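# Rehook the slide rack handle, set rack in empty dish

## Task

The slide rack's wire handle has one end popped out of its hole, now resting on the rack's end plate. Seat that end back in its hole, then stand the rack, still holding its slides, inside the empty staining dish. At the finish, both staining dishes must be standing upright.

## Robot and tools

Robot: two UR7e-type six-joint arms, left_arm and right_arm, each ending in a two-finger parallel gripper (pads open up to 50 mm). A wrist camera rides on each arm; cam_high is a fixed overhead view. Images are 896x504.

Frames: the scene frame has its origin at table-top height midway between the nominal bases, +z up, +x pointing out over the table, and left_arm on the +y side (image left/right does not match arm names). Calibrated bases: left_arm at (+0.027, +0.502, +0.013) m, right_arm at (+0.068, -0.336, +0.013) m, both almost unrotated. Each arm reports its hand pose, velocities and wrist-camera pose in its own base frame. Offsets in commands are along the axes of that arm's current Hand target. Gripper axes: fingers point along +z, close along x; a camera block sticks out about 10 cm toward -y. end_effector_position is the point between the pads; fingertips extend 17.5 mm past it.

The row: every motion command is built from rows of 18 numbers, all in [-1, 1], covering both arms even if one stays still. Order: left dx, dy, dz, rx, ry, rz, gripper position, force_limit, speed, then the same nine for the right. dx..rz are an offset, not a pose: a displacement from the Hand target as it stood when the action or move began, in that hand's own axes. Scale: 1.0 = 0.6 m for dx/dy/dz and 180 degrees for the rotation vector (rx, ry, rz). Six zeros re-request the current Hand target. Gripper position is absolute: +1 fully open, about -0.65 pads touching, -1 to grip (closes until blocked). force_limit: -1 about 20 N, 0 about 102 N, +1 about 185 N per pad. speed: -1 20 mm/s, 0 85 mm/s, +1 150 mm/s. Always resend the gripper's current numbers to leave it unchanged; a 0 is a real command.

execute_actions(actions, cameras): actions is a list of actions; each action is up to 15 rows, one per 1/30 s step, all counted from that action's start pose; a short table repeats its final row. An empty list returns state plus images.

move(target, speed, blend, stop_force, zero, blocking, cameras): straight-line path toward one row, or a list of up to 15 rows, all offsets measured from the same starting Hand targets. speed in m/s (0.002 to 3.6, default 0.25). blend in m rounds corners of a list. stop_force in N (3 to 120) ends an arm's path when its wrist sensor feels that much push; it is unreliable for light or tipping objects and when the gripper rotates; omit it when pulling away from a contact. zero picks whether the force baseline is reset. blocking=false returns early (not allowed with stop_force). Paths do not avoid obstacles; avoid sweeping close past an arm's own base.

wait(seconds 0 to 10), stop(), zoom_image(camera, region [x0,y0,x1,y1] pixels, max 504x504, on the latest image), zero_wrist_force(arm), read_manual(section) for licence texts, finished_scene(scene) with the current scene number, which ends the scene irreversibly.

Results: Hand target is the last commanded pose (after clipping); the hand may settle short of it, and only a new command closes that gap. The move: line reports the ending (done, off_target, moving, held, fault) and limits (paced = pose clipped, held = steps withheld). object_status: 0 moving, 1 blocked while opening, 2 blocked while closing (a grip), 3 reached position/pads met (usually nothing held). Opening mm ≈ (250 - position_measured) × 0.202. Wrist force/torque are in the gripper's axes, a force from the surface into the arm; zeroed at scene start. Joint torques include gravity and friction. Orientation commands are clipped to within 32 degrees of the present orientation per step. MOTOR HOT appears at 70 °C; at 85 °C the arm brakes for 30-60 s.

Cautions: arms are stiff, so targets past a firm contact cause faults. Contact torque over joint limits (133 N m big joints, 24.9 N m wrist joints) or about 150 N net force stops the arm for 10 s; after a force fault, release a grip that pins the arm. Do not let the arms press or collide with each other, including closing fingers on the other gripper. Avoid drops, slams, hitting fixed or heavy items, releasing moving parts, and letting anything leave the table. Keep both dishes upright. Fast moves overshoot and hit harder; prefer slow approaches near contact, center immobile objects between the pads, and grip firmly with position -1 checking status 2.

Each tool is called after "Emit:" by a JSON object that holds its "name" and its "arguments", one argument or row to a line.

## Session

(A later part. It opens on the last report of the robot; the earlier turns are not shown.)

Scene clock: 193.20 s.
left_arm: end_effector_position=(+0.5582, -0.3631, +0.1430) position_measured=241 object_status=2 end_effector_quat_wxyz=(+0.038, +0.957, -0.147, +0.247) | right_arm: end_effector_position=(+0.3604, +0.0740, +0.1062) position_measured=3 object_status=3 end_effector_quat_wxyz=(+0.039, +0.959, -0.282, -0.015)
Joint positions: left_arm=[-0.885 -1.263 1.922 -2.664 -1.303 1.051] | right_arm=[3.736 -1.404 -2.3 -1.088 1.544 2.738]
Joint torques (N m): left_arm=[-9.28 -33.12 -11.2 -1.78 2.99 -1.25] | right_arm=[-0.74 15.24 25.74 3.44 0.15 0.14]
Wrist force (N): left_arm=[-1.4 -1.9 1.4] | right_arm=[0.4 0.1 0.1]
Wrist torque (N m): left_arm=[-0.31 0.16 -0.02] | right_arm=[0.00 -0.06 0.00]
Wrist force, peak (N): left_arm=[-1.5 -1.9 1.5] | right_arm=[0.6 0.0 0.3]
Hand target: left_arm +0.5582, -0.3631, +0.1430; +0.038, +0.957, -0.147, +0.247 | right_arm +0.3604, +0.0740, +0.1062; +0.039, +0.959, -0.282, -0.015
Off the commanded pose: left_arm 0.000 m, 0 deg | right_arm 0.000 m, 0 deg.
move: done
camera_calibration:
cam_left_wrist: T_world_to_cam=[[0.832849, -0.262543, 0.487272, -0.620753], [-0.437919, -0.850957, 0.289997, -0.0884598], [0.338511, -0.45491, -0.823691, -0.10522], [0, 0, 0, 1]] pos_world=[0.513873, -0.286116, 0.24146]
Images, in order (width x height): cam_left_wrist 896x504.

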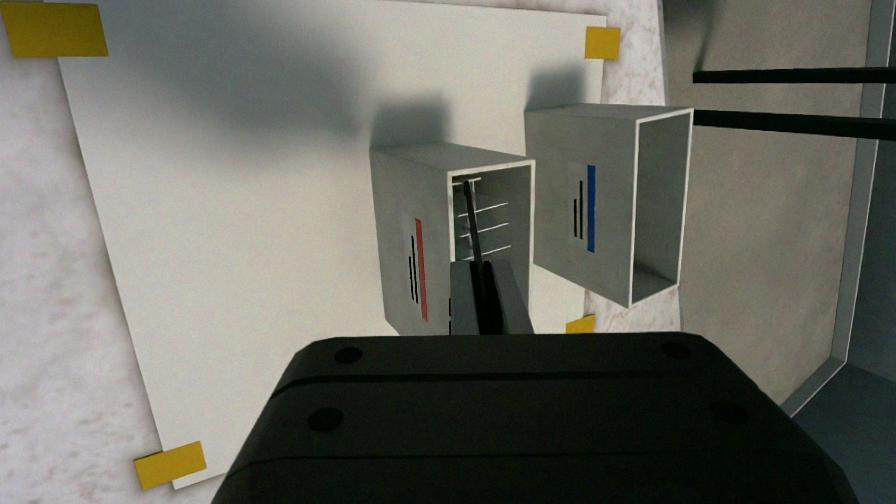

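Emit:
{"name": "move", "arguments": {
  "target": [
    [0.0379,0,0.0021,0,-0.0806,0,-1,-0.7,-1,0,0,0,0,0,0,1,1,1],
    [0.0738,0,0.0142,0,-0.161,0,-1,-0.7,-1,0,0,0,0,0,0,1,1,1]
  ],
  "cameras": ["cam_left_wrist"],
  "blend": [0.01,0],
  "speed": 0.04
}}

Emit:
{"name": "zoom_image", "arguments": {
  "camera": "cam_left_wrist",
  "region": [400, 150, 560, 350]
}}

Scene clock: 206.63 s.
left_arm: end_effector_position=(+0.5991, -0.3760, +0.1569) position_measured=241 object_status=2 end_effector_quat_wxyz=(+0.000, +0.988, -0.152, +0.000) | right_arm: end_effector_position=(+0.3604, +0.0740, +0.1062) position_measured=3 object_status=3 end_effector_quat_wxyz=(+0.039, +0.959, -0.282, -0.015)
Joint positions: left_arm=[-0.75 -1.03 1.317 -1.858 -1.571 1.127] | right_arm=[3.736 -1.404 -2.3 -1.088 1.544 2.738]
Joint torques (N m): left_arm=[-6.8 -60.58 -13.2 -5.6 2.55 -0.98] | right_arm=[-0.36 15.52 25.75 3.51 0.14 0.08]
Wrist force (N): left_arm=[-0.2 -2.0 2.2] | right_arm=[0.3 -0.2 0.0]
Wrist torque (N m): left_arm=[-0.24 0.14 0.00] | right_arm=[-0.03 -0.05 0.00]
Wrist force, peak (N): left_arm=[-1.8 -2.3 1.6] | right_arm=[0.5 -0.2 0.5]
Hand target: left_arm +0.5991, -0.3760, +0.1570; +0.000, +0.988, -0.152, +0.000 | right_arm +0.3604, +0.0740, +0.1062; +0.039, +0.959, -0.282, -0.015
Off the commanded pose: left_arm 0.000 m, 0 deg | right_arm 0.000 m, 0 deg.
move: done
camera_calibration:
cam_left_wrist: T_world_to_cam=[[0.953631, -0.300962, 0.0029586, -0.675773], [-0.284804, -0.899167, 0.332242, -0.202069], [-0.097332, -0.317679, -0.94319, 0.218128], [0, 0, 0, 1]] pos_world=[0.608119, -0.315782, 0.274871]
Images, in order (width x height): cam_left_wrist 896x504.

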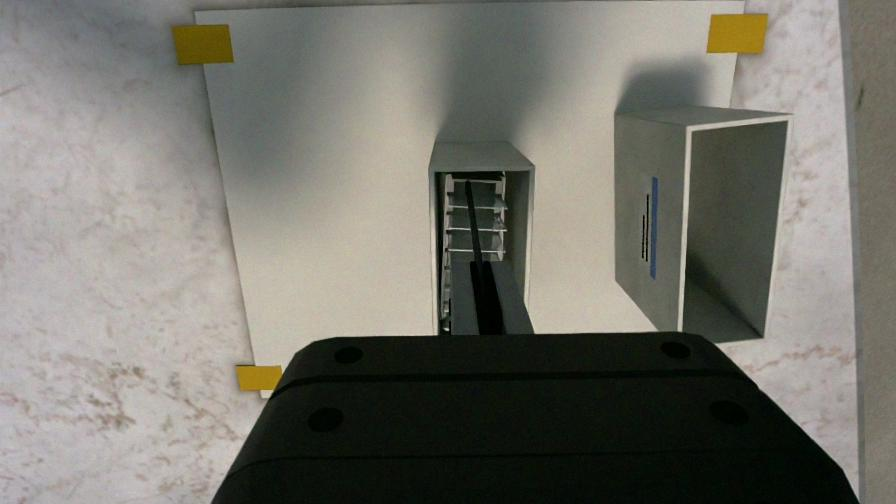

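Scaled by 2.520 from the camera's 896x504 image, which has a finer 1280x720 frame.

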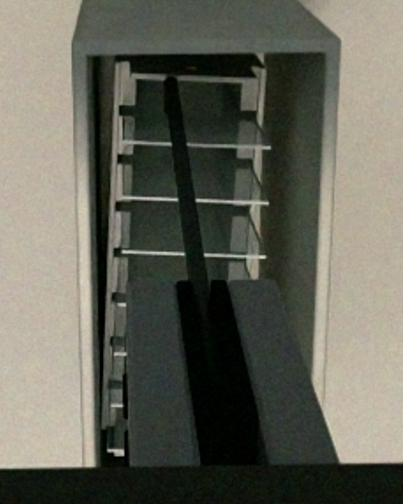

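Emit:
{"name": "zoom_image", "arguments": {
  "camera": "cam_left_wrist",
  "region": [430, 160, 530, 240]
}}

Scaled by 5.040 from the camera's 896x504 image, which has a finer 1280x720 frame.

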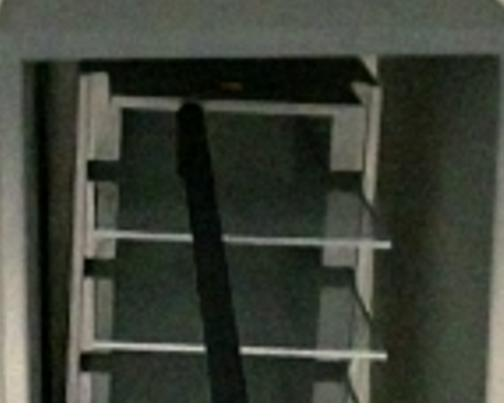

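Emit:
{"name": "move", "arguments": {
  "target": [0,0,0,0,0,0,-1,-0.7,-1,-0.0772,-0.2733,-0.3473,-0.0284,-0.2686,0.8596,1,1,1],
  "cameras": ["cam_right_wrist","cam_high"],
  "speed": 0.5
}}

Scene clock: 248.57 s.
left_arm: end_effector_position=(+0.5991, -0.3760, +0.1570) position_measured=241 object_status=2 end_effector_quat_wxyz=(+0.000, +0.988, -0.152, +0.000) | right_arm: end_effector_position=(+0.4204, +0.2506, +0.3005) position_measured=3 object_status=3 end_effector_quat_wxyz=(+0.033, +0.123, +0.958, +0.256) end_effector_velocity=(+0.001, +0.000, +0.001) end_effector_angular_velocity=(+0.002, +0.001, -0.006)
Joint positions: left_arm=[-0.75 -1.03 1.317 -1.858 -1.571 1.127] | right_arm=[3.788 -1.366 -2.02 -0.902 1.886 5.682]
Joint velocities: left_arm=[within noise] | right_arm=[0 -0.001 0.001 0.002 0 0.006]
Joint torques (N m): left_arm=[-10.74 -59.13 -14.86 -5.65 2.86 -1.39] | right_arm=[-4.96 6.08 26.6 2.88 0.73 1.37]
Wrist force (N): left_arm=[-0.3 -2.0 2.2] | right_arm=[0.7 -0.2 -1.0]
Wrist torque (N m): left_arm=[-0.25 0.15 0.00] | right_arm=[0.12 -0.15 0.07]
Wrist force, peak (N): left_arm=[-0.2 -2.1 2.4] | right_arm=[1.1 0.4 -0.9]
Hand target: left_arm +0.5991, -0.3760, +0.1570; +0.000, +0.988, -0.152, +0.000 | right_arm +0.4204, +0.2505, +0.3004; +0.033, +0.123, +0.958, +0.256
Off the commanded pose: left_arm 0.000 m, 0 deg | right_arm 0.000 m, 0 deg.
move: done
camera_calibration:
cam_right_wrist: T_world_to_cam=[[-0.975641, 0.219332, -0.00424847, 0.362394], [0.138668, 0.631605, 0.762788, -0.432295], [0.169987, 0.743619, -0.646634, 0.0669767], [0, 0, 0, 1]] pos_world=[0.402127, 0.14375, 0.374599]
Images, in order (width x height): cam_high 896x504, cam_right_wrist 896x504.

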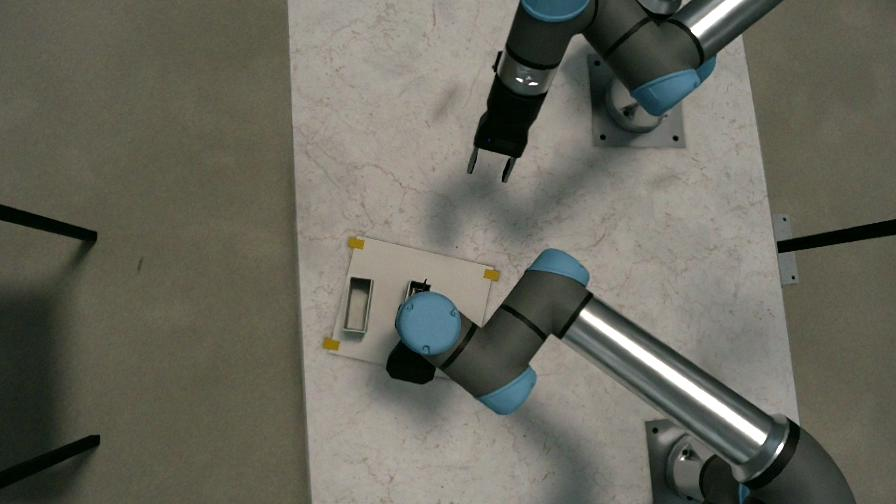

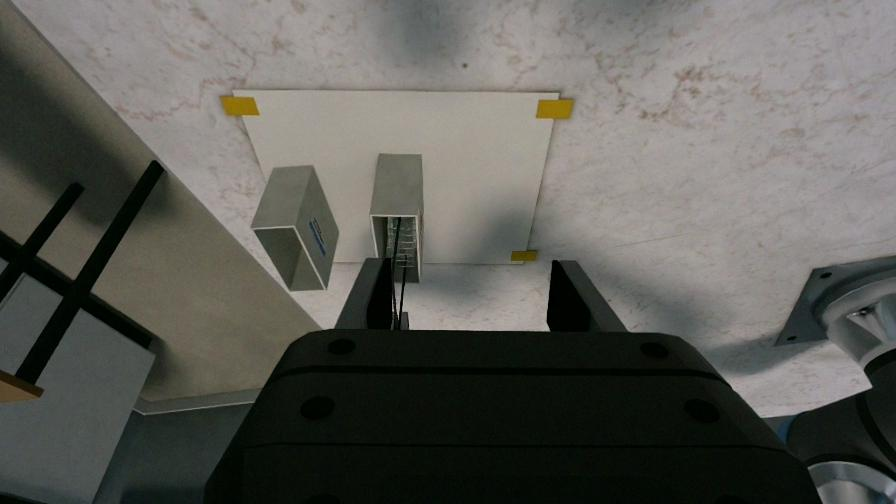

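Emit:
{"name": "move", "arguments": {
  "target": [0,0,0,0,0,0,-1,-0.7,-1,-0.071,0.146,0.194,0,0,0,1,1,1],
  "cameras": ["cam_right_wrist","cam_high"],
  "speed": 0.12
}}

Emit:
{"name": "zoom_image", "arguments": {
  "camera": "cam_right_wrist",
  "region": [360, 130, 600, 330]
}}

Scene clock: 254.80 s.
left_arm: end_effector_position=(+0.5991, -0.3760, +0.1570) position_measured=241 object_status=2 end_effector_quat_wxyz=(+0.000, +0.988, -0.152, +0.000) | right_arm: end_effector_position=(+0.4954, +0.3695, +0.2434) position_measured=3 object_status=3 end_effector_quat_wxyz=(+0.033, +0.123, +0.958, +0.256)
Joint positions: left_arm=[-0.75 -1.03 1.317 -1.858 -1.571 1.127] | right_arm=[3.885 -1.707 -1.852 -0.702 1.844 5.774]
Joint torques (N m): left_arm=[-11.51 -59.38 -14.35 -5.56 2.7 -1.36] | right_arm=[-8.58 30.14 14.05 2.99 1.95 -1.11]
Wrist force (N): left_arm=[-0.1 -1.9 2.2] | right_arm=[0.5 -0.6 -0.5]
Wrist torque (N m): left_arm=[-0.23 0.12 0.00] | right_arm=[0.06 -0.11 0.01]
Wrist force, peak (N): left_arm=[-0.3 -2.0 2.5] | right_arm=[1.3 -2.0 -2.1]
Hand target: left_arm +0.5991, -0.3760, +0.1570; +0.000, +0.988, -0.152, +0.000 | right_arm +0.4954, +0.3694, +0.2433; +0.033, +0.123, +0.958, +0.256
Off the commanded pose: left_arm 0.000 m, 0 deg | right_arm 0.000 m, 0 deg.
move: done
camera_calibration:
cam_right_wrist: T_world_to_cam=[[-0.975597, 0.219529, -0.004194, 0.409233], [0.138857, 0.631659, 0.762709, -0.474394], [0.170086, 0.743515, -0.646728, -0.0711934], [0, 0, 0, 1]] pos_world=[0.477228, 0.26275, 0.317498]
Images, in order (width x height): cam_high 896x504, cam_right_wrist 896x504.

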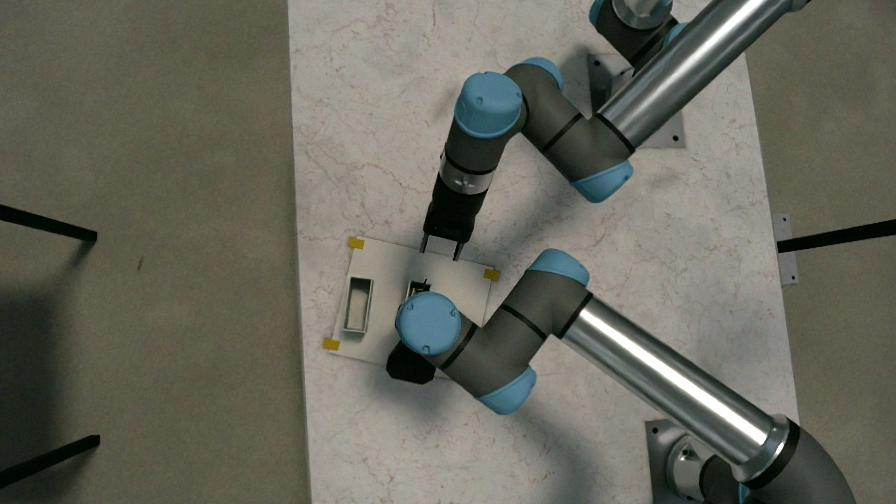

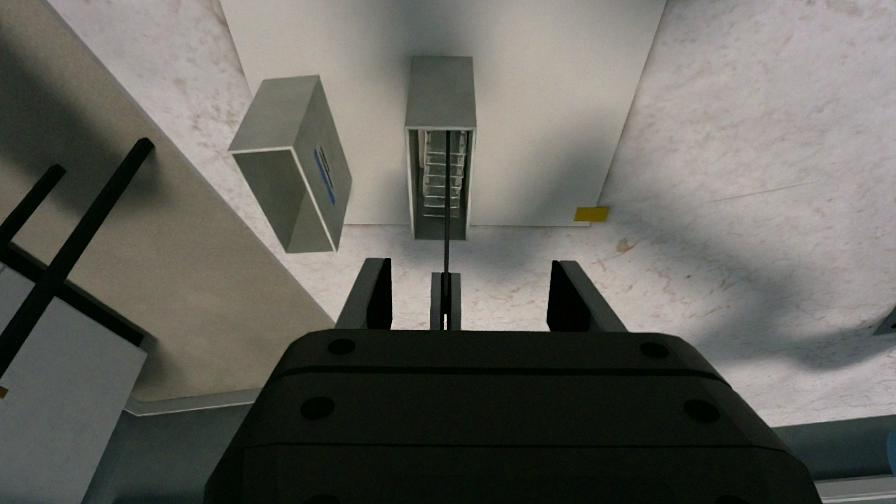

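Scaled by 2.100 from the camera's 896x504 image, which has a finer 1280x720 frame.

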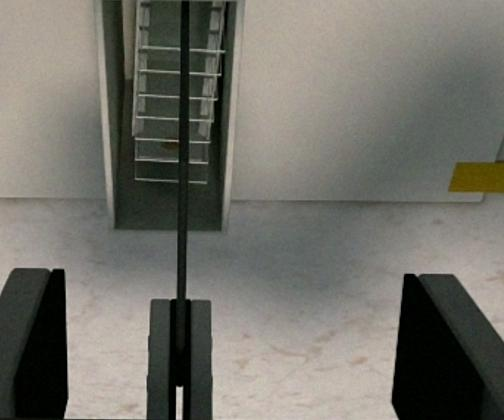

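Emit:
{"name": "move", "arguments": {
  "target": [0,0,0,0,0,0,-1,-0.7,-1,-0.012,0.032,0.09,0,0,0,1,1,1],
  "cameras": ["cam_right_wrist"],
  "speed": 0.08,
  "stop_force": 5
}}

Emit:
{"name": "zoom_image", "arguments": {
  "camera": "cam_right_wrist",
  "region": [370, 150, 570, 350]
}}

Scene clock: 274.13 s.
left_arm: end_effector_position=(+0.5991, -0.3760, +0.1570) position_measured=241 object_status=2 end_effector_quat_wxyz=(+0.000, +0.988, -0.152, +0.000) | right_arm: end_effector_position=(+0.5134, +0.4098, +0.2061) position_measured=3 object_status=3 end_effector_quat_wxyz=(+0.033, +0.123, +0.958, +0.256)
Joint positions: left_arm=[-0.75 -1.03 1.317 -1.858 -1.571 1.127] | right_arm=[3.917 -1.829 -1.81 -0.615 1.83 5.804]
Joint torques (N m): left_arm=[-10.94 -57.96 -17.43 -5.62 2.7 -1.36] | right_arm=[-8.51 44.9 12.25 4.39 1.94 -1.14]
Wrist force (N): left_arm=[-0.3 -1.8 2.2] | right_arm=[0.6 -0.2 -0.6]
Wrist torque (N m): left_arm=[-0.22 0.16 -0.01] | right_arm=[0.13 -0.15 0.01]
Wrist force, peak (N): left_arm=[-0.3 -1.9 2.4] | right_arm=[0.4 -1.7 -1.9]
Hand target: left_arm +0.5991, -0.3760, +0.1570; +0.000, +0.988, -0.152, +0.000 | right_arm +0.5134, +0.4098, +0.2061; +0.033, +0.123, +0.958, +0.256
Off the commanded pose: left_arm 0.000 m, 0 deg | right_arm 0.000 m, 0 deg.
move: done
camera_calibration:
cam_right_wrist: T_world_to_cam=[[-0.975583, 0.219596, -0.00399561, 0.417708], [0.139074, 0.631728, 0.762613, -0.474001], [0.169991, 0.743436, -0.646843, -0.128239], [0, 0, 0, 1]] pos_world=[0.495229, 0.303051, 0.280198]
Images, in order (width x height): cam_right_wrist 896x504.

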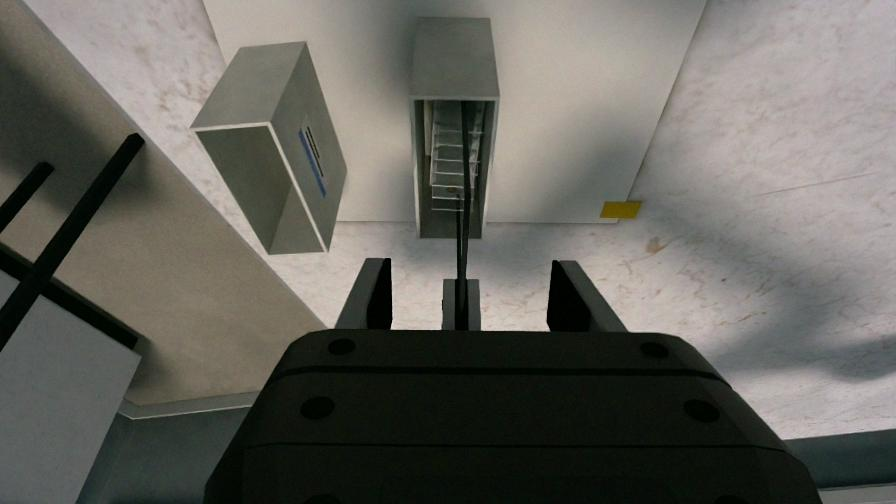

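Scaled by 2.520 from the camera's 896x504 image, which has a finer 1280x720 frame.

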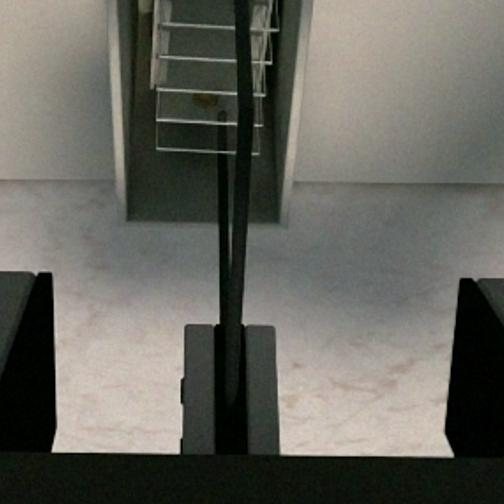

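Emit:
{"name": "move", "arguments": {
  "target": [0,0,0,0,0,0,-1,-0.7,-1,0,-0.0177,0.094,0,0,0,1,1,1],
  "cameras": ["cam_right_wrist"],
  "speed": 0.06,
  "stop_force": 5
}}

Emit:
{"name": "zoom_image", "arguments": {
  "camera": "cam_right_wrist",
  "region": [370, 150, 570, 350]
}}

Scene clock: 284.20 s.
left_arm: end_effector_position=(+0.5991, -0.3760, +0.1570) position_measured=241 object_status=2 end_effector_quat_wxyz=(+0.000, +0.988, -0.152, +0.000) | right_arm: end_effector_position=(+0.5182, +0.4281, +0.1519) position_measured=3 object_status=3 end_effector_quat_wxyz=(+0.033, +0.123, +0.958, +0.256)
Joint positions: left_arm=[-0.75 -1.03 1.317 -1.858 -1.571 1.127] | right_arm=[3.935 -1.928 -1.836 -0.485 1.822 5.82]
Joint torques (N m): left_arm=[-10.92 -57.57 -18.54 -5.61 2.68 -1.41] | right_arm=[-7.83 51.28 39.01 4.53 1.89 -1.08]
Wrist force (N): left_arm=[-0.2 -2.0 2.1] | right_arm=[0.7 -0.4 -0.7]
Wrist torque (N m): left_arm=[-0.26 0.14 -0.01] | right_arm=[0.09 -0.15 -0.01]
Wrist force, peak (N): left_arm=[-0.3 -2.1 2.3] | right_arm=[0.7 0.0 -1.6]
Hand target: left_arm +0.5991, -0.3760, +0.1570; +0.000, +0.988, -0.152, +0.000 | right_arm +0.5182, +0.4281, +0.1519; +0.033, +0.123, +0.958, +0.256
Off the commanded pose: left_arm 0.000 m, 0 deg | right_arm 0.000 m, 0 deg.
move: done
camera_calibration:
cam_right_wrist: T_world_to_cam=[[-0.975583, 0.219596, -0.00399561, 0.418155], [0.139074, 0.631728, 0.762613, -0.444896], [0.169991, 0.743436, -0.646843, -0.177719], [0, 0, 0, 1]] pos_world=[0.500029, 0.321351, 0.225998]
Images, in order (width x height): cam_right_wrist 896x504.

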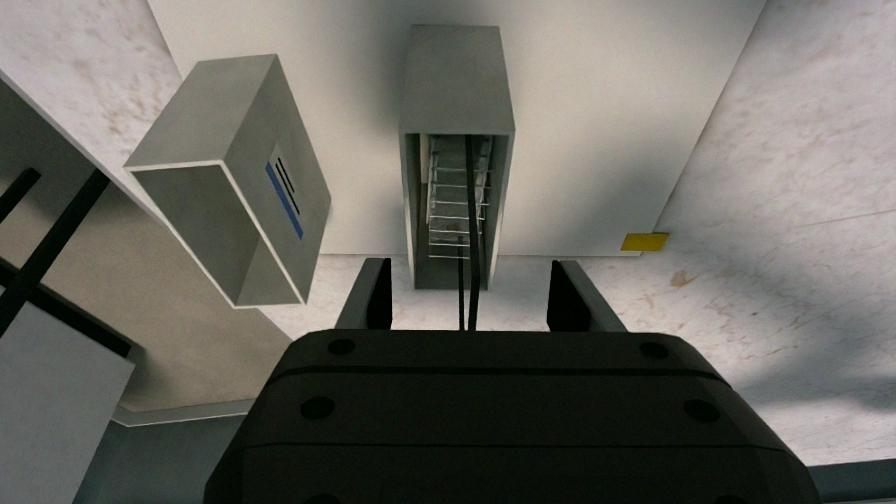

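Scaled by 2.520 from the camera's 896x504 image, which has a finer 1280x720 frame.

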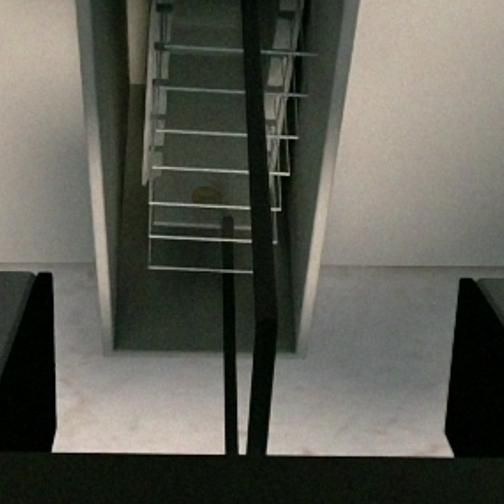

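Emit:
{"name": "move", "arguments": {
  "target": [
    [0,0,0,0,0,0,-1,-0.7,-1,0.0013,-0.005,0,0,0,0,1,1,1],
    [0,0,0,0,0,0,-1,-0.7,-1,0.0013,-0.005,0,0,0,0,-1,-0.7,-1]
  ],
  "cameras": ["cam_right_wrist","cam_left_wrist"]
}}

Emit:
{"name": "zoom_image", "arguments": {
  "camera": "cam_right_wrist",
  "region": [370, 150, 570, 350]
}}

Emit:
{"name": "zoom_image", "arguments": {
  "camera": "cam_left_wrist",
  "region": [430, 150, 530, 270]
}}

Scene clock: 293.60 s.
left_arm: end_effector_position=(+0.5991, -0.3760, +0.1570) position_measured=241 object_status=2 end_effector_quat_wxyz=(+0.000, +0.988, -0.152, +0.000) | right_arm: end_effector_position=(+0.5168, +0.4258, +0.1504) position_measured=242 object_status=2 end_effector_quat_wxyz=(+0.033, +0.123, +0.958, +0.256)
Joint positions: left_arm=[-0.75 -1.03 1.317 -1.858 -1.571 1.127] | right_arm=[3.933 -1.926 -1.845 -0.479 1.823 5.819]
Joint torques (N m): left_arm=[-9.37 -56.2 -21.29 -5.59 2.7 -1.37] | right_arm=[5.57 30.25 37.69 3.28 0.17 0.8]
Wrist force (N): left_arm=[-3.0 -1.8 2.3] | right_arm=[-2.2 -0.4 -0.7]
Wrist torque (N m): left_arm=[-0.24 0.15 0.07] | right_arm=[0.07 -0.19 0.17]
Wrist force, peak (N): left_arm=[-3.1 -2.0 2.3] | right_arm=[-2.3 -0.3 -0.9]
Hand target: left_arm +0.5991, -0.3760, +0.1570; +0.000, +0.988, -0.152, +0.000 | right_arm +0.5168, +0.4258, +0.1504; +0.033, +0.123, +0.958, +0.256
Off the commanded pose: left_arm 0.000 m, 0 deg | right_arm 0.000 m, 0 deg.
move: done
camera_calibration:
cam_left_wrist: T_world_to_cam=[[0.953635, -0.300949, 0.00319312, -0.67577], [-0.284896, -0.899242, 0.33196, -0.202079], [-0.0970319, -0.317479, -0.943288, 0.217994], [0, 0, 0, 1]] pos_world=[0.608018, -0.315882, 0.274871]
cam_right_wrist: T_world_to_cam=[[-0.975566, 0.219668, -0.00405861, 0.417272], [0.139071, 0.631718, 0.762621, -0.442102], [0.170088, 0.743423, -0.646832, -0.176788], [0, 0, 0, 1]] pos_world=[0.498629, 0.31905, 0.224498]
Images, in order (width x height): cam_left_wrist 896x504, cam_right_wrist 896x504.

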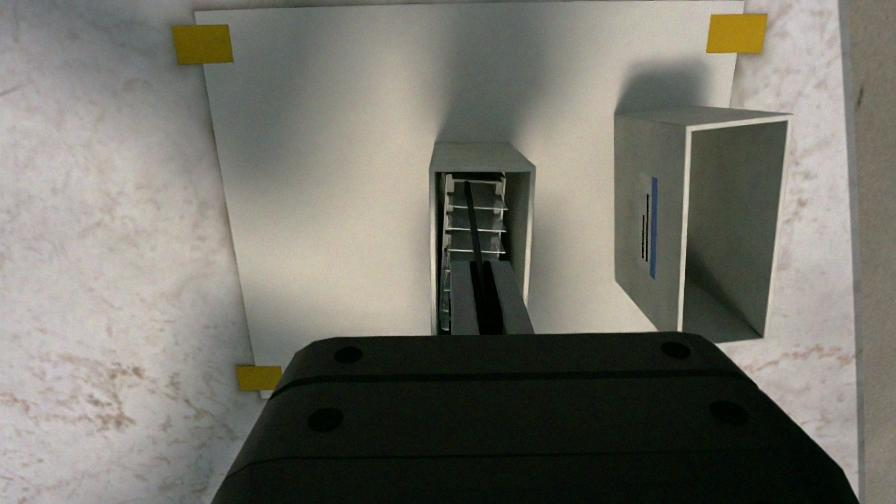

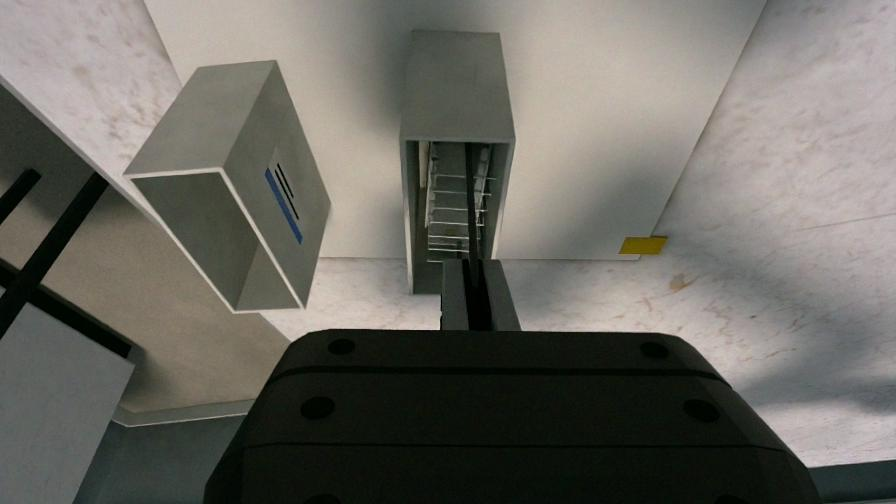

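Scaled by 2.520 from the camera's 896x504 image, which has a finer 1280x720 frame.

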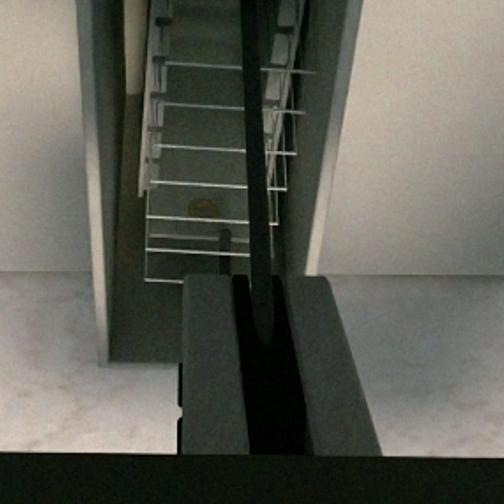

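Scaled by 4.200 from the camera's 896x504 image, which has a finer 1280x720 frame.

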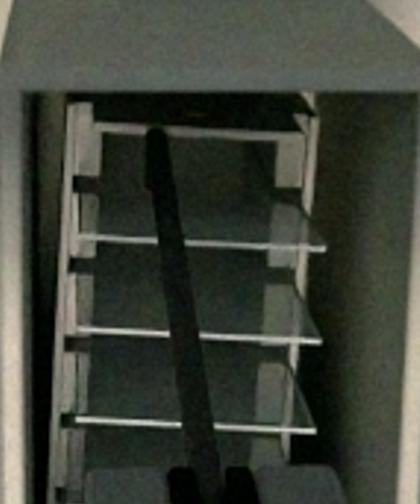

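Emit:
{"name": "move", "arguments": {
  "target": [
    [0,0,0,0,0,0,0,-0.7,-0.5,0,0,0,0,0,0,-1,-0.7,-1],
    [0,0,-0.1,0,0,0,0,-0.7,-0.5,0,0,0,0,0,0,-1,-0.7,-1],
    [0,-0.0928,-0.1,-0.25,0,0,0,-0.7,-0.5,0,0,0,0,0,0,-1,-0.7,-1],
    [0,-0.0928,-0.0083,-0.25,0,0,0,-0.7,-0.5,0,0,0,0,0,0,-1,-0.7,-1]
  ],
  "cameras": ["cam_right_wrist","cam_left_wrist"],
  "blend": [0,0.01,0.01,0],
  "speed": 0.12
}}

Emit:
{"name": "zoom_image", "arguments": {
  "camera": "cam_left_wrist",
  "region": [350, 130, 600, 330]
}}

Scene clock: 313.33 s.
left_arm: end_effector_position=(+0.6158, -0.3229, +0.1619) position_measured=152 object_status=3 end_effector_quat_wxyz=(+0.378, +0.913, -0.141, -0.058) | right_arm: end_effector_position=(+0.5168, +0.4258, +0.1504) position_measured=242 object_status=2 end_effector_quat_wxyz=(+0.033, +0.123, +0.958, +0.256)
Joint positions: left_arm=[-0.412 -1 1.494 -2.171 -2.351 1.42] | right_arm=[3.933 -1.926 -1.845 -0.479 1.823 5.819]
Joint torques (N m): left_arm=[-10.21 -53.28 -30.63 -2.12 -0.46 -0.43] | right_arm=[6.06 33.49 21.36 3.35 -0.11 0.77]
Wrist force (N): left_arm=[0.2 -3.3 1.2] | right_arm=[0.7 -0.8 0.1]
Wrist torque (N m): left_arm=[-0.52 -0.05 0.27] | right_arm=[0.08 -0.14 0.06]
Wrist force, peak (N): left_arm=[0.0 -5.0 2.5] | right_arm=[-2.2 -0.4 -1.0]
Hand target: left_arm +0.6158, -0.3229, +0.1619; +0.379, +0.913, -0.141, -0.058 | right_arm +0.5168, +0.4258, +0.1504; +0.033, +0.123, +0.958, +0.256
Off the commanded pose: left_arm 0.000 m, 0 deg | right_arm 0.000 m, 0 deg.
move: done
camera_calibration:
cam_left_wrist: T_world_to_cam=[[0.954233, -0.299055, 0.00214449, -0.675332], [-0.131138, -0.411973, 0.90171, -0.180703], [-0.268778, -0.860723, -0.432336, 0.0887612], [0, 0, 0, 1]] pos_world=[0.644584, -0.200007, 0.202764]
cam_right_wrist: T_world_to_cam=[[-0.975566, 0.219668, -0.00405861, 0.417174], [0.139071, 0.631718, 0.762621, -0.442088], [0.170088, 0.743423, -0.646832, -0.176771], [0, 0, 0, 1]] pos_world=[0.498529, 0.31905, 0.224498]
Images, in order (width x height): cam_left_wrist 896x504, cam_right_wrist 896x504.

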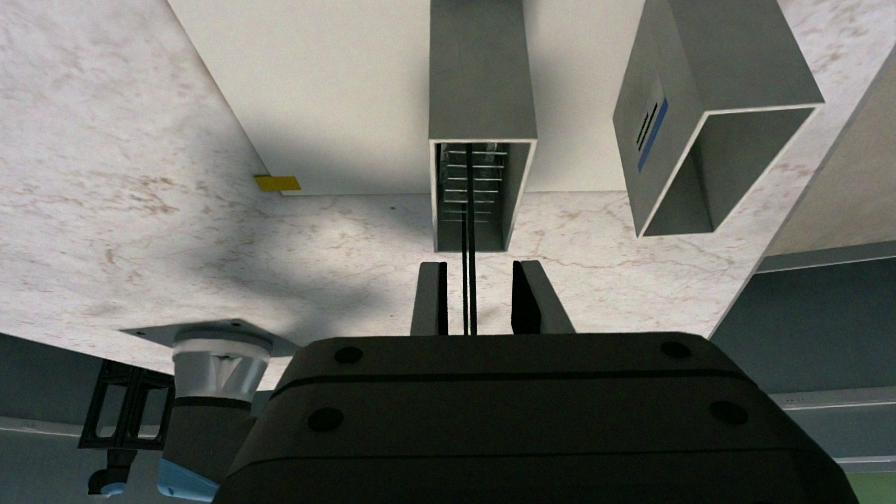

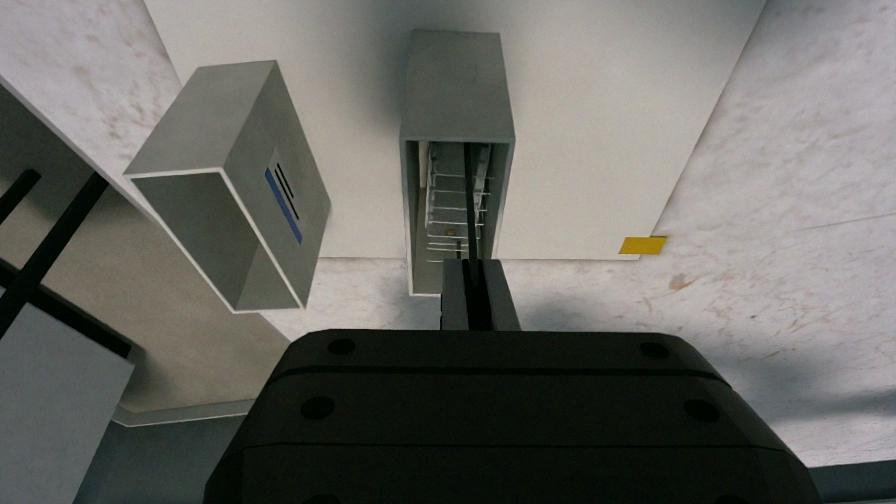

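Scaled by 2.016 from the camera's 896x504 image, which has a finer 1280x720 frame.

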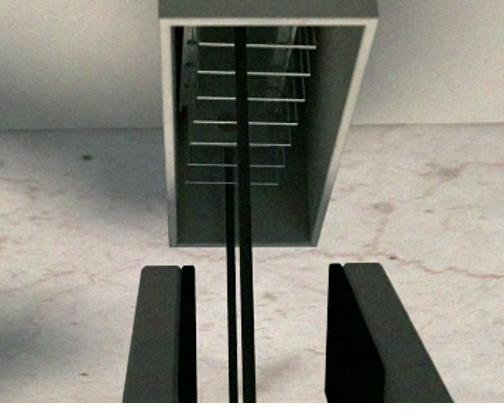

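Emit:
{"name": "move", "arguments": {
  "target": [
    [0.003,0,0.1,0,0,0,0,-0.7,-0.5,0,0,0,0,0,0,-1,-0.7,-1]
  ],
  "cameras": ["cam_right_wrist","cam_left_wrist"],
  "speed": 0.06,
  "stop_force": 5
}}

Emit:
{"name": "zoom_image", "arguments": {
  "camera": "cam_left_wrist",
  "region": [350, 130, 600, 330]
}}

Scene clock: 319.20 s.
left_arm: end_effector_position=(+0.6048, -0.3640, +0.1195) position_measured=152 object_status=3 end_effector_quat_wxyz=(+0.379, +0.913, -0.141, -0.058) | right_arm: end_effector_position=(+0.5168, +0.4258, +0.1504) position_measured=242 object_status=2 end_effector_quat_wxyz=(+0.033, +0.123, +0.958, +0.256)
Joint positions: left_arm=[-0.475 -0.941 1.536 -2.333 -2.343 1.334] | right_arm=[3.933 -1.926 -1.845 -0.479 1.823 5.819]
Joint torques (N m): left_arm=[9.52 -60.96 -30.01 -1.9 -4.45 0.8] | right_arm=[5.71 35.71 15.17 3.42 0.03 0.65]
Wrist force (N): left_arm=[-0.1 -3.3 1.1] | right_arm=[0.5 -1.1 0.2]
Wrist torque (N m): left_arm=[-0.55 -0.01 0.27] | right_arm=[0.04 -0.12 0.06]
Wrist force, peak (N): left_arm=[0.0 -3.3 2.1] | right_arm=[1.0 -1.0 0.1]
Hand target: left_arm +0.6048, -0.3640, +0.1195; +0.379, +0.913, -0.141, -0.058 | right_arm +0.5168, +0.4258, +0.1504; +0.033, +0.123, +0.958, +0.256
Off the commanded pose: left_arm 0.000 m, 0 deg | right_arm 0.000 m, 0 deg.
move: done
camera_calibration:
cam_left_wrist: T_world_to_cam=[[0.954225, -0.29908, 0.00226954, -0.677027], [-0.131221, -0.411822, 0.901767, -0.160723], [-0.268766, -0.860787, -0.432217, 0.0321424], [0, 0, 0, 1]] pos_world=[0.633584, -0.241007, 0.160364]
cam_right_wrist: T_world_to_cam=[[-0.975566, 0.219668, -0.00405861, 0.417174], [0.139071, 0.631718, 0.762621, -0.442088], [0.170088, 0.743423, -0.646832, -0.176771], [0, 0, 0, 1]] pos_world=[0.498529, 0.31905, 0.224498]
Images, in order (width x height): cam_left_wrist 896x504, cam_right_wrist 896x504.

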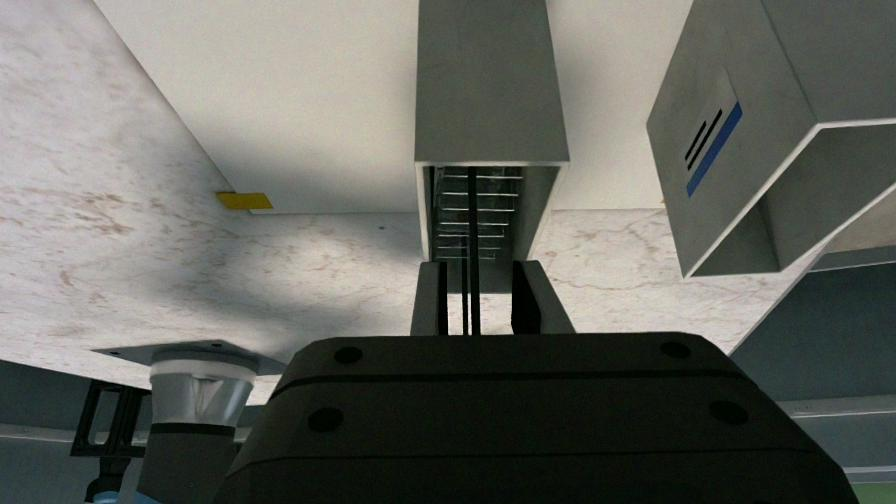

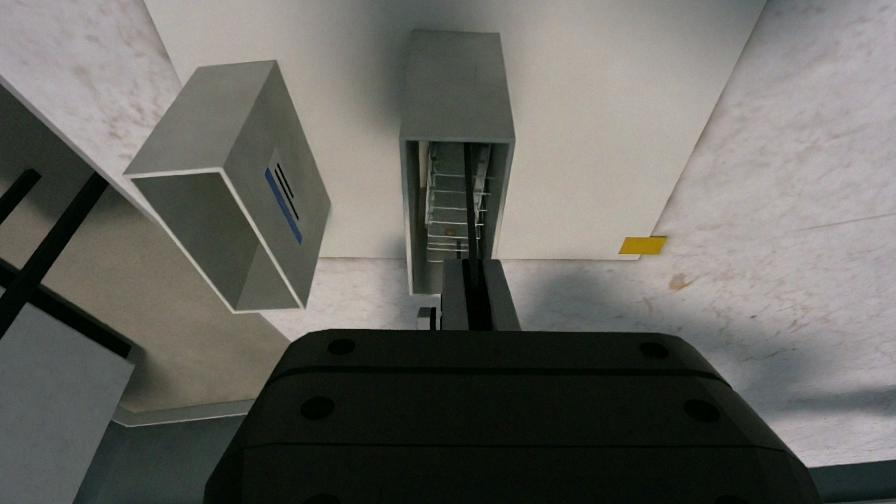

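Scaled by 2.016 from the camera's 896x504 image, which has a finer 1280x720 frame.

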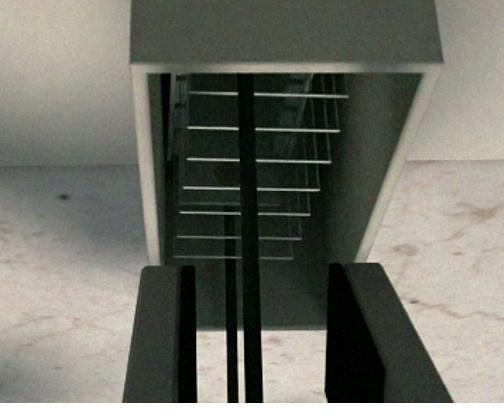

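Emit:
{"name": "move", "arguments": {
  "target": [
    [-0.002,0,0.003,0,0,0,0,-0.7,-0.5,0,0,0,0,0,0,-1,-0.7,-1],
    [-0.002,0,0.003,0,0,0,-1,-0.7,-1,0,0,0,0,0,0,-1,-0.7,-1]
  ],
  "cameras": ["cam_right_wrist","cam_left_wrist"]
}}

Emit:
{"name": "zoom_image", "arguments": {
  "camera": "cam_left_wrist",
  "region": [400, 130, 600, 330]
}}

Emit:
{"name": "zoom_image", "arguments": {
  "camera": "cam_right_wrist",
  "region": [400, 130, 530, 300]
}}

Scene clock: 325.17 s.
left_arm: end_effector_position=(+0.6032, -0.3648, +0.1182) position_measured=242 object_status=2 end_effector_quat_wxyz=(+0.379, +0.913, -0.141, -0.058) | right_arm: end_effector_position=(+0.5168, +0.4258, +0.1504) position_measured=242 object_status=2 end_effector_quat_wxyz=(+0.033, +0.123, +0.958, +0.256)
Joint positions: left_arm=[-0.477 -0.941 1.541 -2.34 -2.342 1.331] | right_arm=[3.933 -1.926 -1.845 -0.479 1.823 5.819]
Joint torques (N m): left_arm=[-8.95 -58.58 -31.03 -1.6 1.21 0.85] | right_arm=[6.01 37.72 15.13 3.6 0.26 0.62]
Wrist force (N): left_arm=[-2.9 -2.9 1.3] | right_arm=[-2.0 -0.3 0.0]
Wrist torque (N m): left_arm=[-0.51 0.07 0.43] | right_arm=[0.09 -0.25 0.25]
Wrist force, peak (N): left_arm=[-2.8 -3.3 1.4] | right_arm=[-2.2 -0.8 0.3]
Hand target: left_arm +0.6033, -0.3648, +0.1182; +0.379, +0.913, -0.141, -0.058 | right_arm +0.5168, +0.4258, +0.1504; +0.033, +0.123, +0.958, +0.256
Off the commanded pose: left_arm 0.000 m, 0 deg | right_arm 0.000 m, 0 deg.
move: done
camera_calibration:
cam_left_wrist: T_world_to_cam=[[0.954225, -0.29908, 0.00226954, -0.675862], [-0.131221, -0.411822, 0.901767, -0.160209], [-0.268766, -0.860787, -0.432217, 0.0304459], [0, 0, 0, 1]] pos_world=[0.632084, -0.241907, 0.159164]
cam_right_wrist: T_world_to_cam=[[-0.975566, 0.219668, -0.00405861, 0.417174], [0.139071, 0.631718, 0.762621, -0.442088], [0.170088, 0.743423, -0.646832, -0.176771], [0, 0, 0, 1]] pos_world=[0.498529, 0.31905, 0.224498]
Images, in order (width x height): cam_left_wrist 896x504, cam_right_wrist 896x504.

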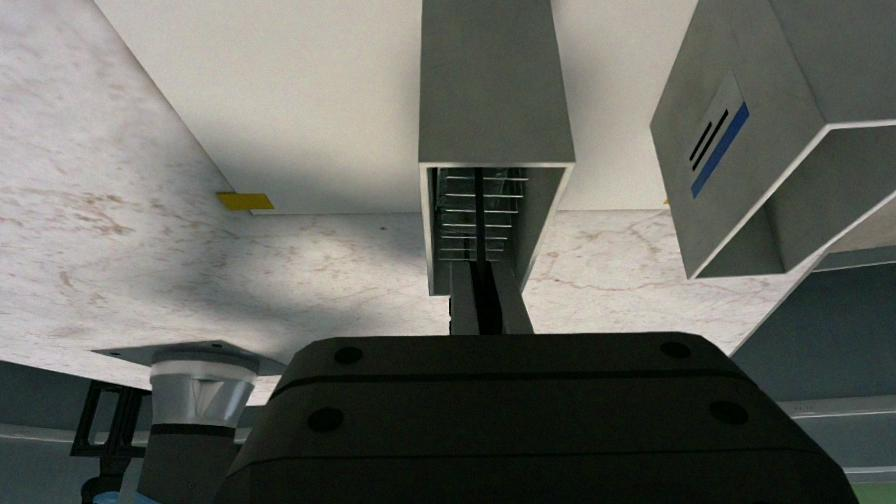

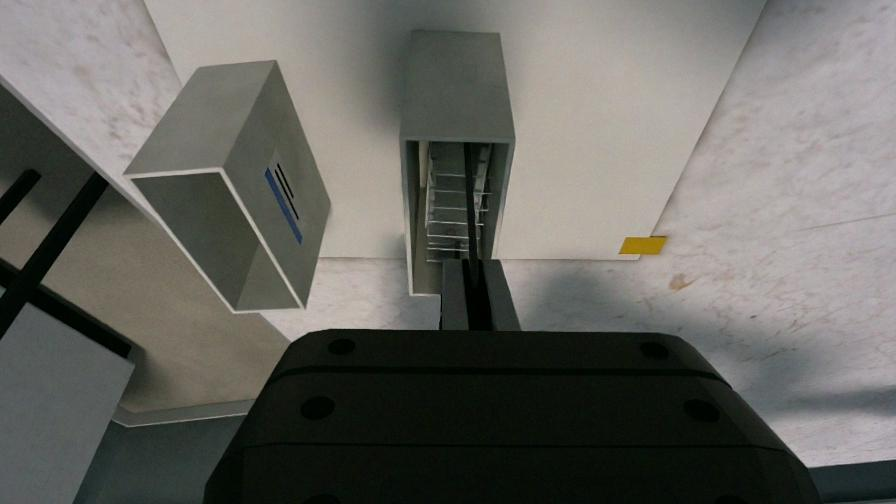

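Scaled by 2.520 from the camera's 896x504 image, which has a finer 1280x720 frame.

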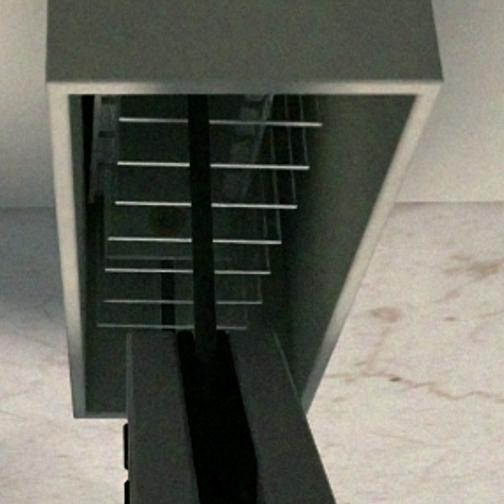

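Scaled by 2.965 from the camera's 896x504 image, which has a finer 1280x720 frame.

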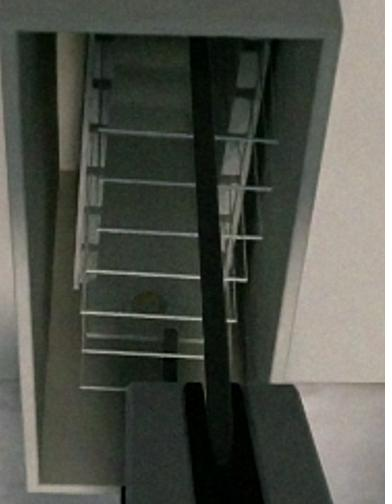

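Emit:
{"name": "move", "arguments": {
  "target": [0.005,-0.0012,-0.0035,0.0139,0,0,-1,-0.7,-1,0,0,0,0,0,0,-1,-0.7,-1],
  "cameras": ["cam_right_wrist","cam_left_wrist"],
  "speed": 0.02
}}

Emit:
{"name": "zoom_image", "arguments": {
  "camera": "cam_right_wrist",
  "region": [400, 130, 530, 300]
}}

Emit:
{"name": "zoom_image", "arguments": {
  "camera": "cam_left_wrist",
  "region": [400, 130, 600, 330]
}}

Scene clock: 337.30 s.
left_arm: end_effector_position=(+0.6067, -0.3638, +0.1192) position_measured=242 object_status=2 end_effector_quat_wxyz=(+0.358, +0.921, -0.142, -0.055) | right_arm: end_effector_position=(+0.5168, +0.4258, +0.1504) position_measured=242 object_status=2 end_effector_quat_wxyz=(+0.033, +0.123, +0.958, +0.256)
Joint positions: left_arm=[-0.485 -0.948 1.524 -2.309 -2.298 1.33] | right_arm=[3.933 -1.926 -1.845 -0.479 1.823 5.819]
Joint torques (N m): left_arm=[10.02 -53.28 -21.97 -4.49 0.61 -1.57] | right_arm=[5.97 39.72 15.61 2.09 0.42 0.6]
Wrist force (N): left_arm=[-10.6 13.0 11.1] | right_arm=[-10.0 16.6 10.3]
Wrist torque (N m): left_arm=[0.03 0.24 0.68] | right_arm=[0.49 -0.44 0.72]
Wrist force, peak (N): left_arm=[-10.5 13.2 11.0] | right_arm=[-10.0 16.6 10.3]
Hand target: left_arm +0.6067, -0.3638, +0.1192; +0.358, +0.921, -0.142, -0.055 | right_arm +0.5168, +0.4258, +0.1504; +0.033, +0.123, +0.958, +0.256
Off the commanded pose: left_arm 0.000 m, 0 deg | right_arm 0.000 m, 0 deg.
move: done
camera_calibration:
cam_left_wrist: T_world_to_cam=[[0.954182, -0.299216, 0.00243761, -0.678916], [-0.143139, -0.449277, 0.881851, -0.164223], [-0.262769, -0.841796, -0.471521, 0.0405537], [0, 0, 0, 1]] pos_world=[0.634959, -0.242786, 0.165597]
cam_right_wrist: T_world_to_cam=[[-0.975584, 0.219589, -0.00411862, 0.417221], [0.138965, 0.631694, 0.762661, -0.442036], [0.170074, 0.743467, -0.646785, -0.176788], [0, 0, 0, 1]] pos_world=[0.498529, 0.31905, 0.224498]
Images, in order (width x height): cam_left_wrist 896x504, cam_right_wrist 896x504.

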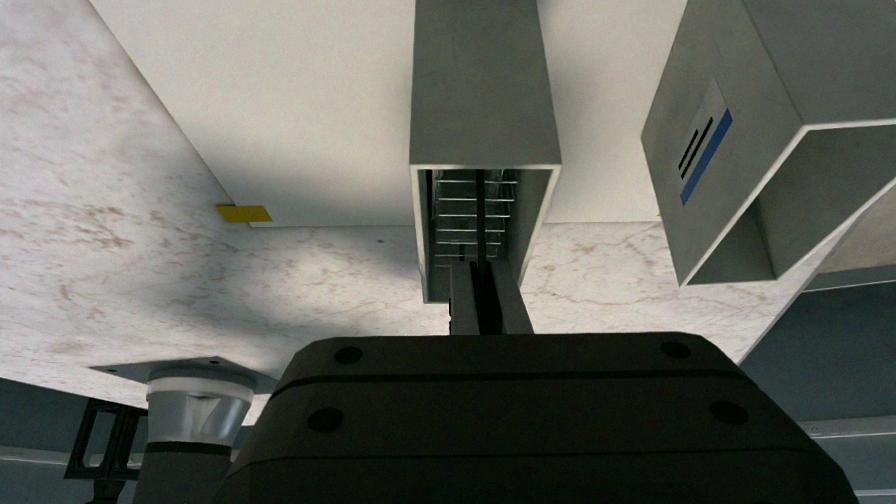

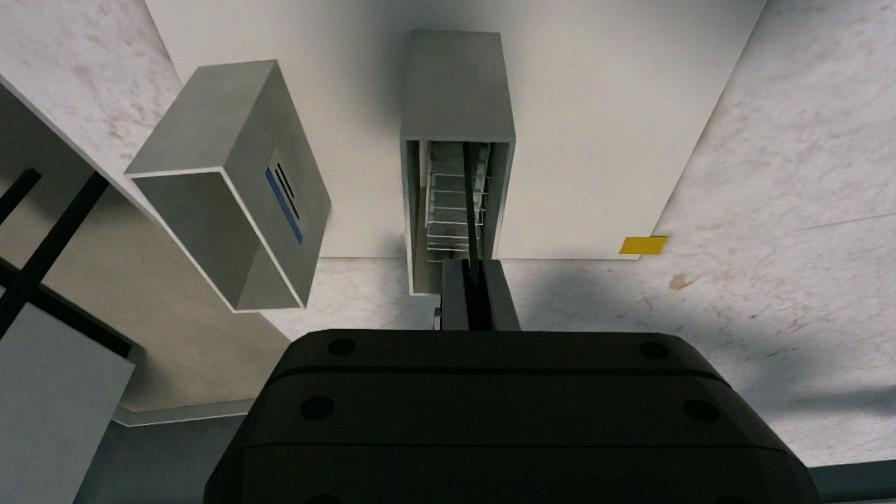

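Scaled by 2.965 from the camera's 896x504 image, which has a finer 1280x720 frame.

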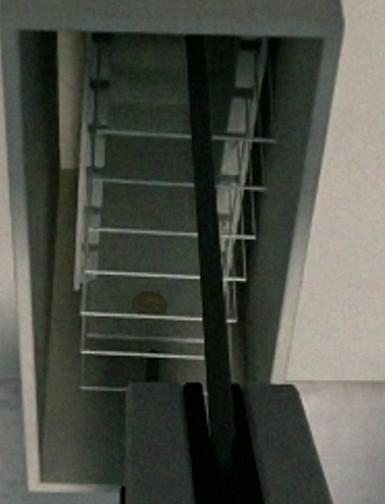

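Scaled by 2.520 from the camera's 896x504 image, which has a finer 1280x720 frame.

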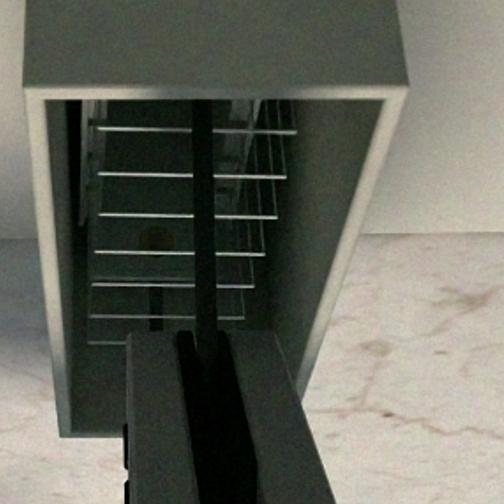

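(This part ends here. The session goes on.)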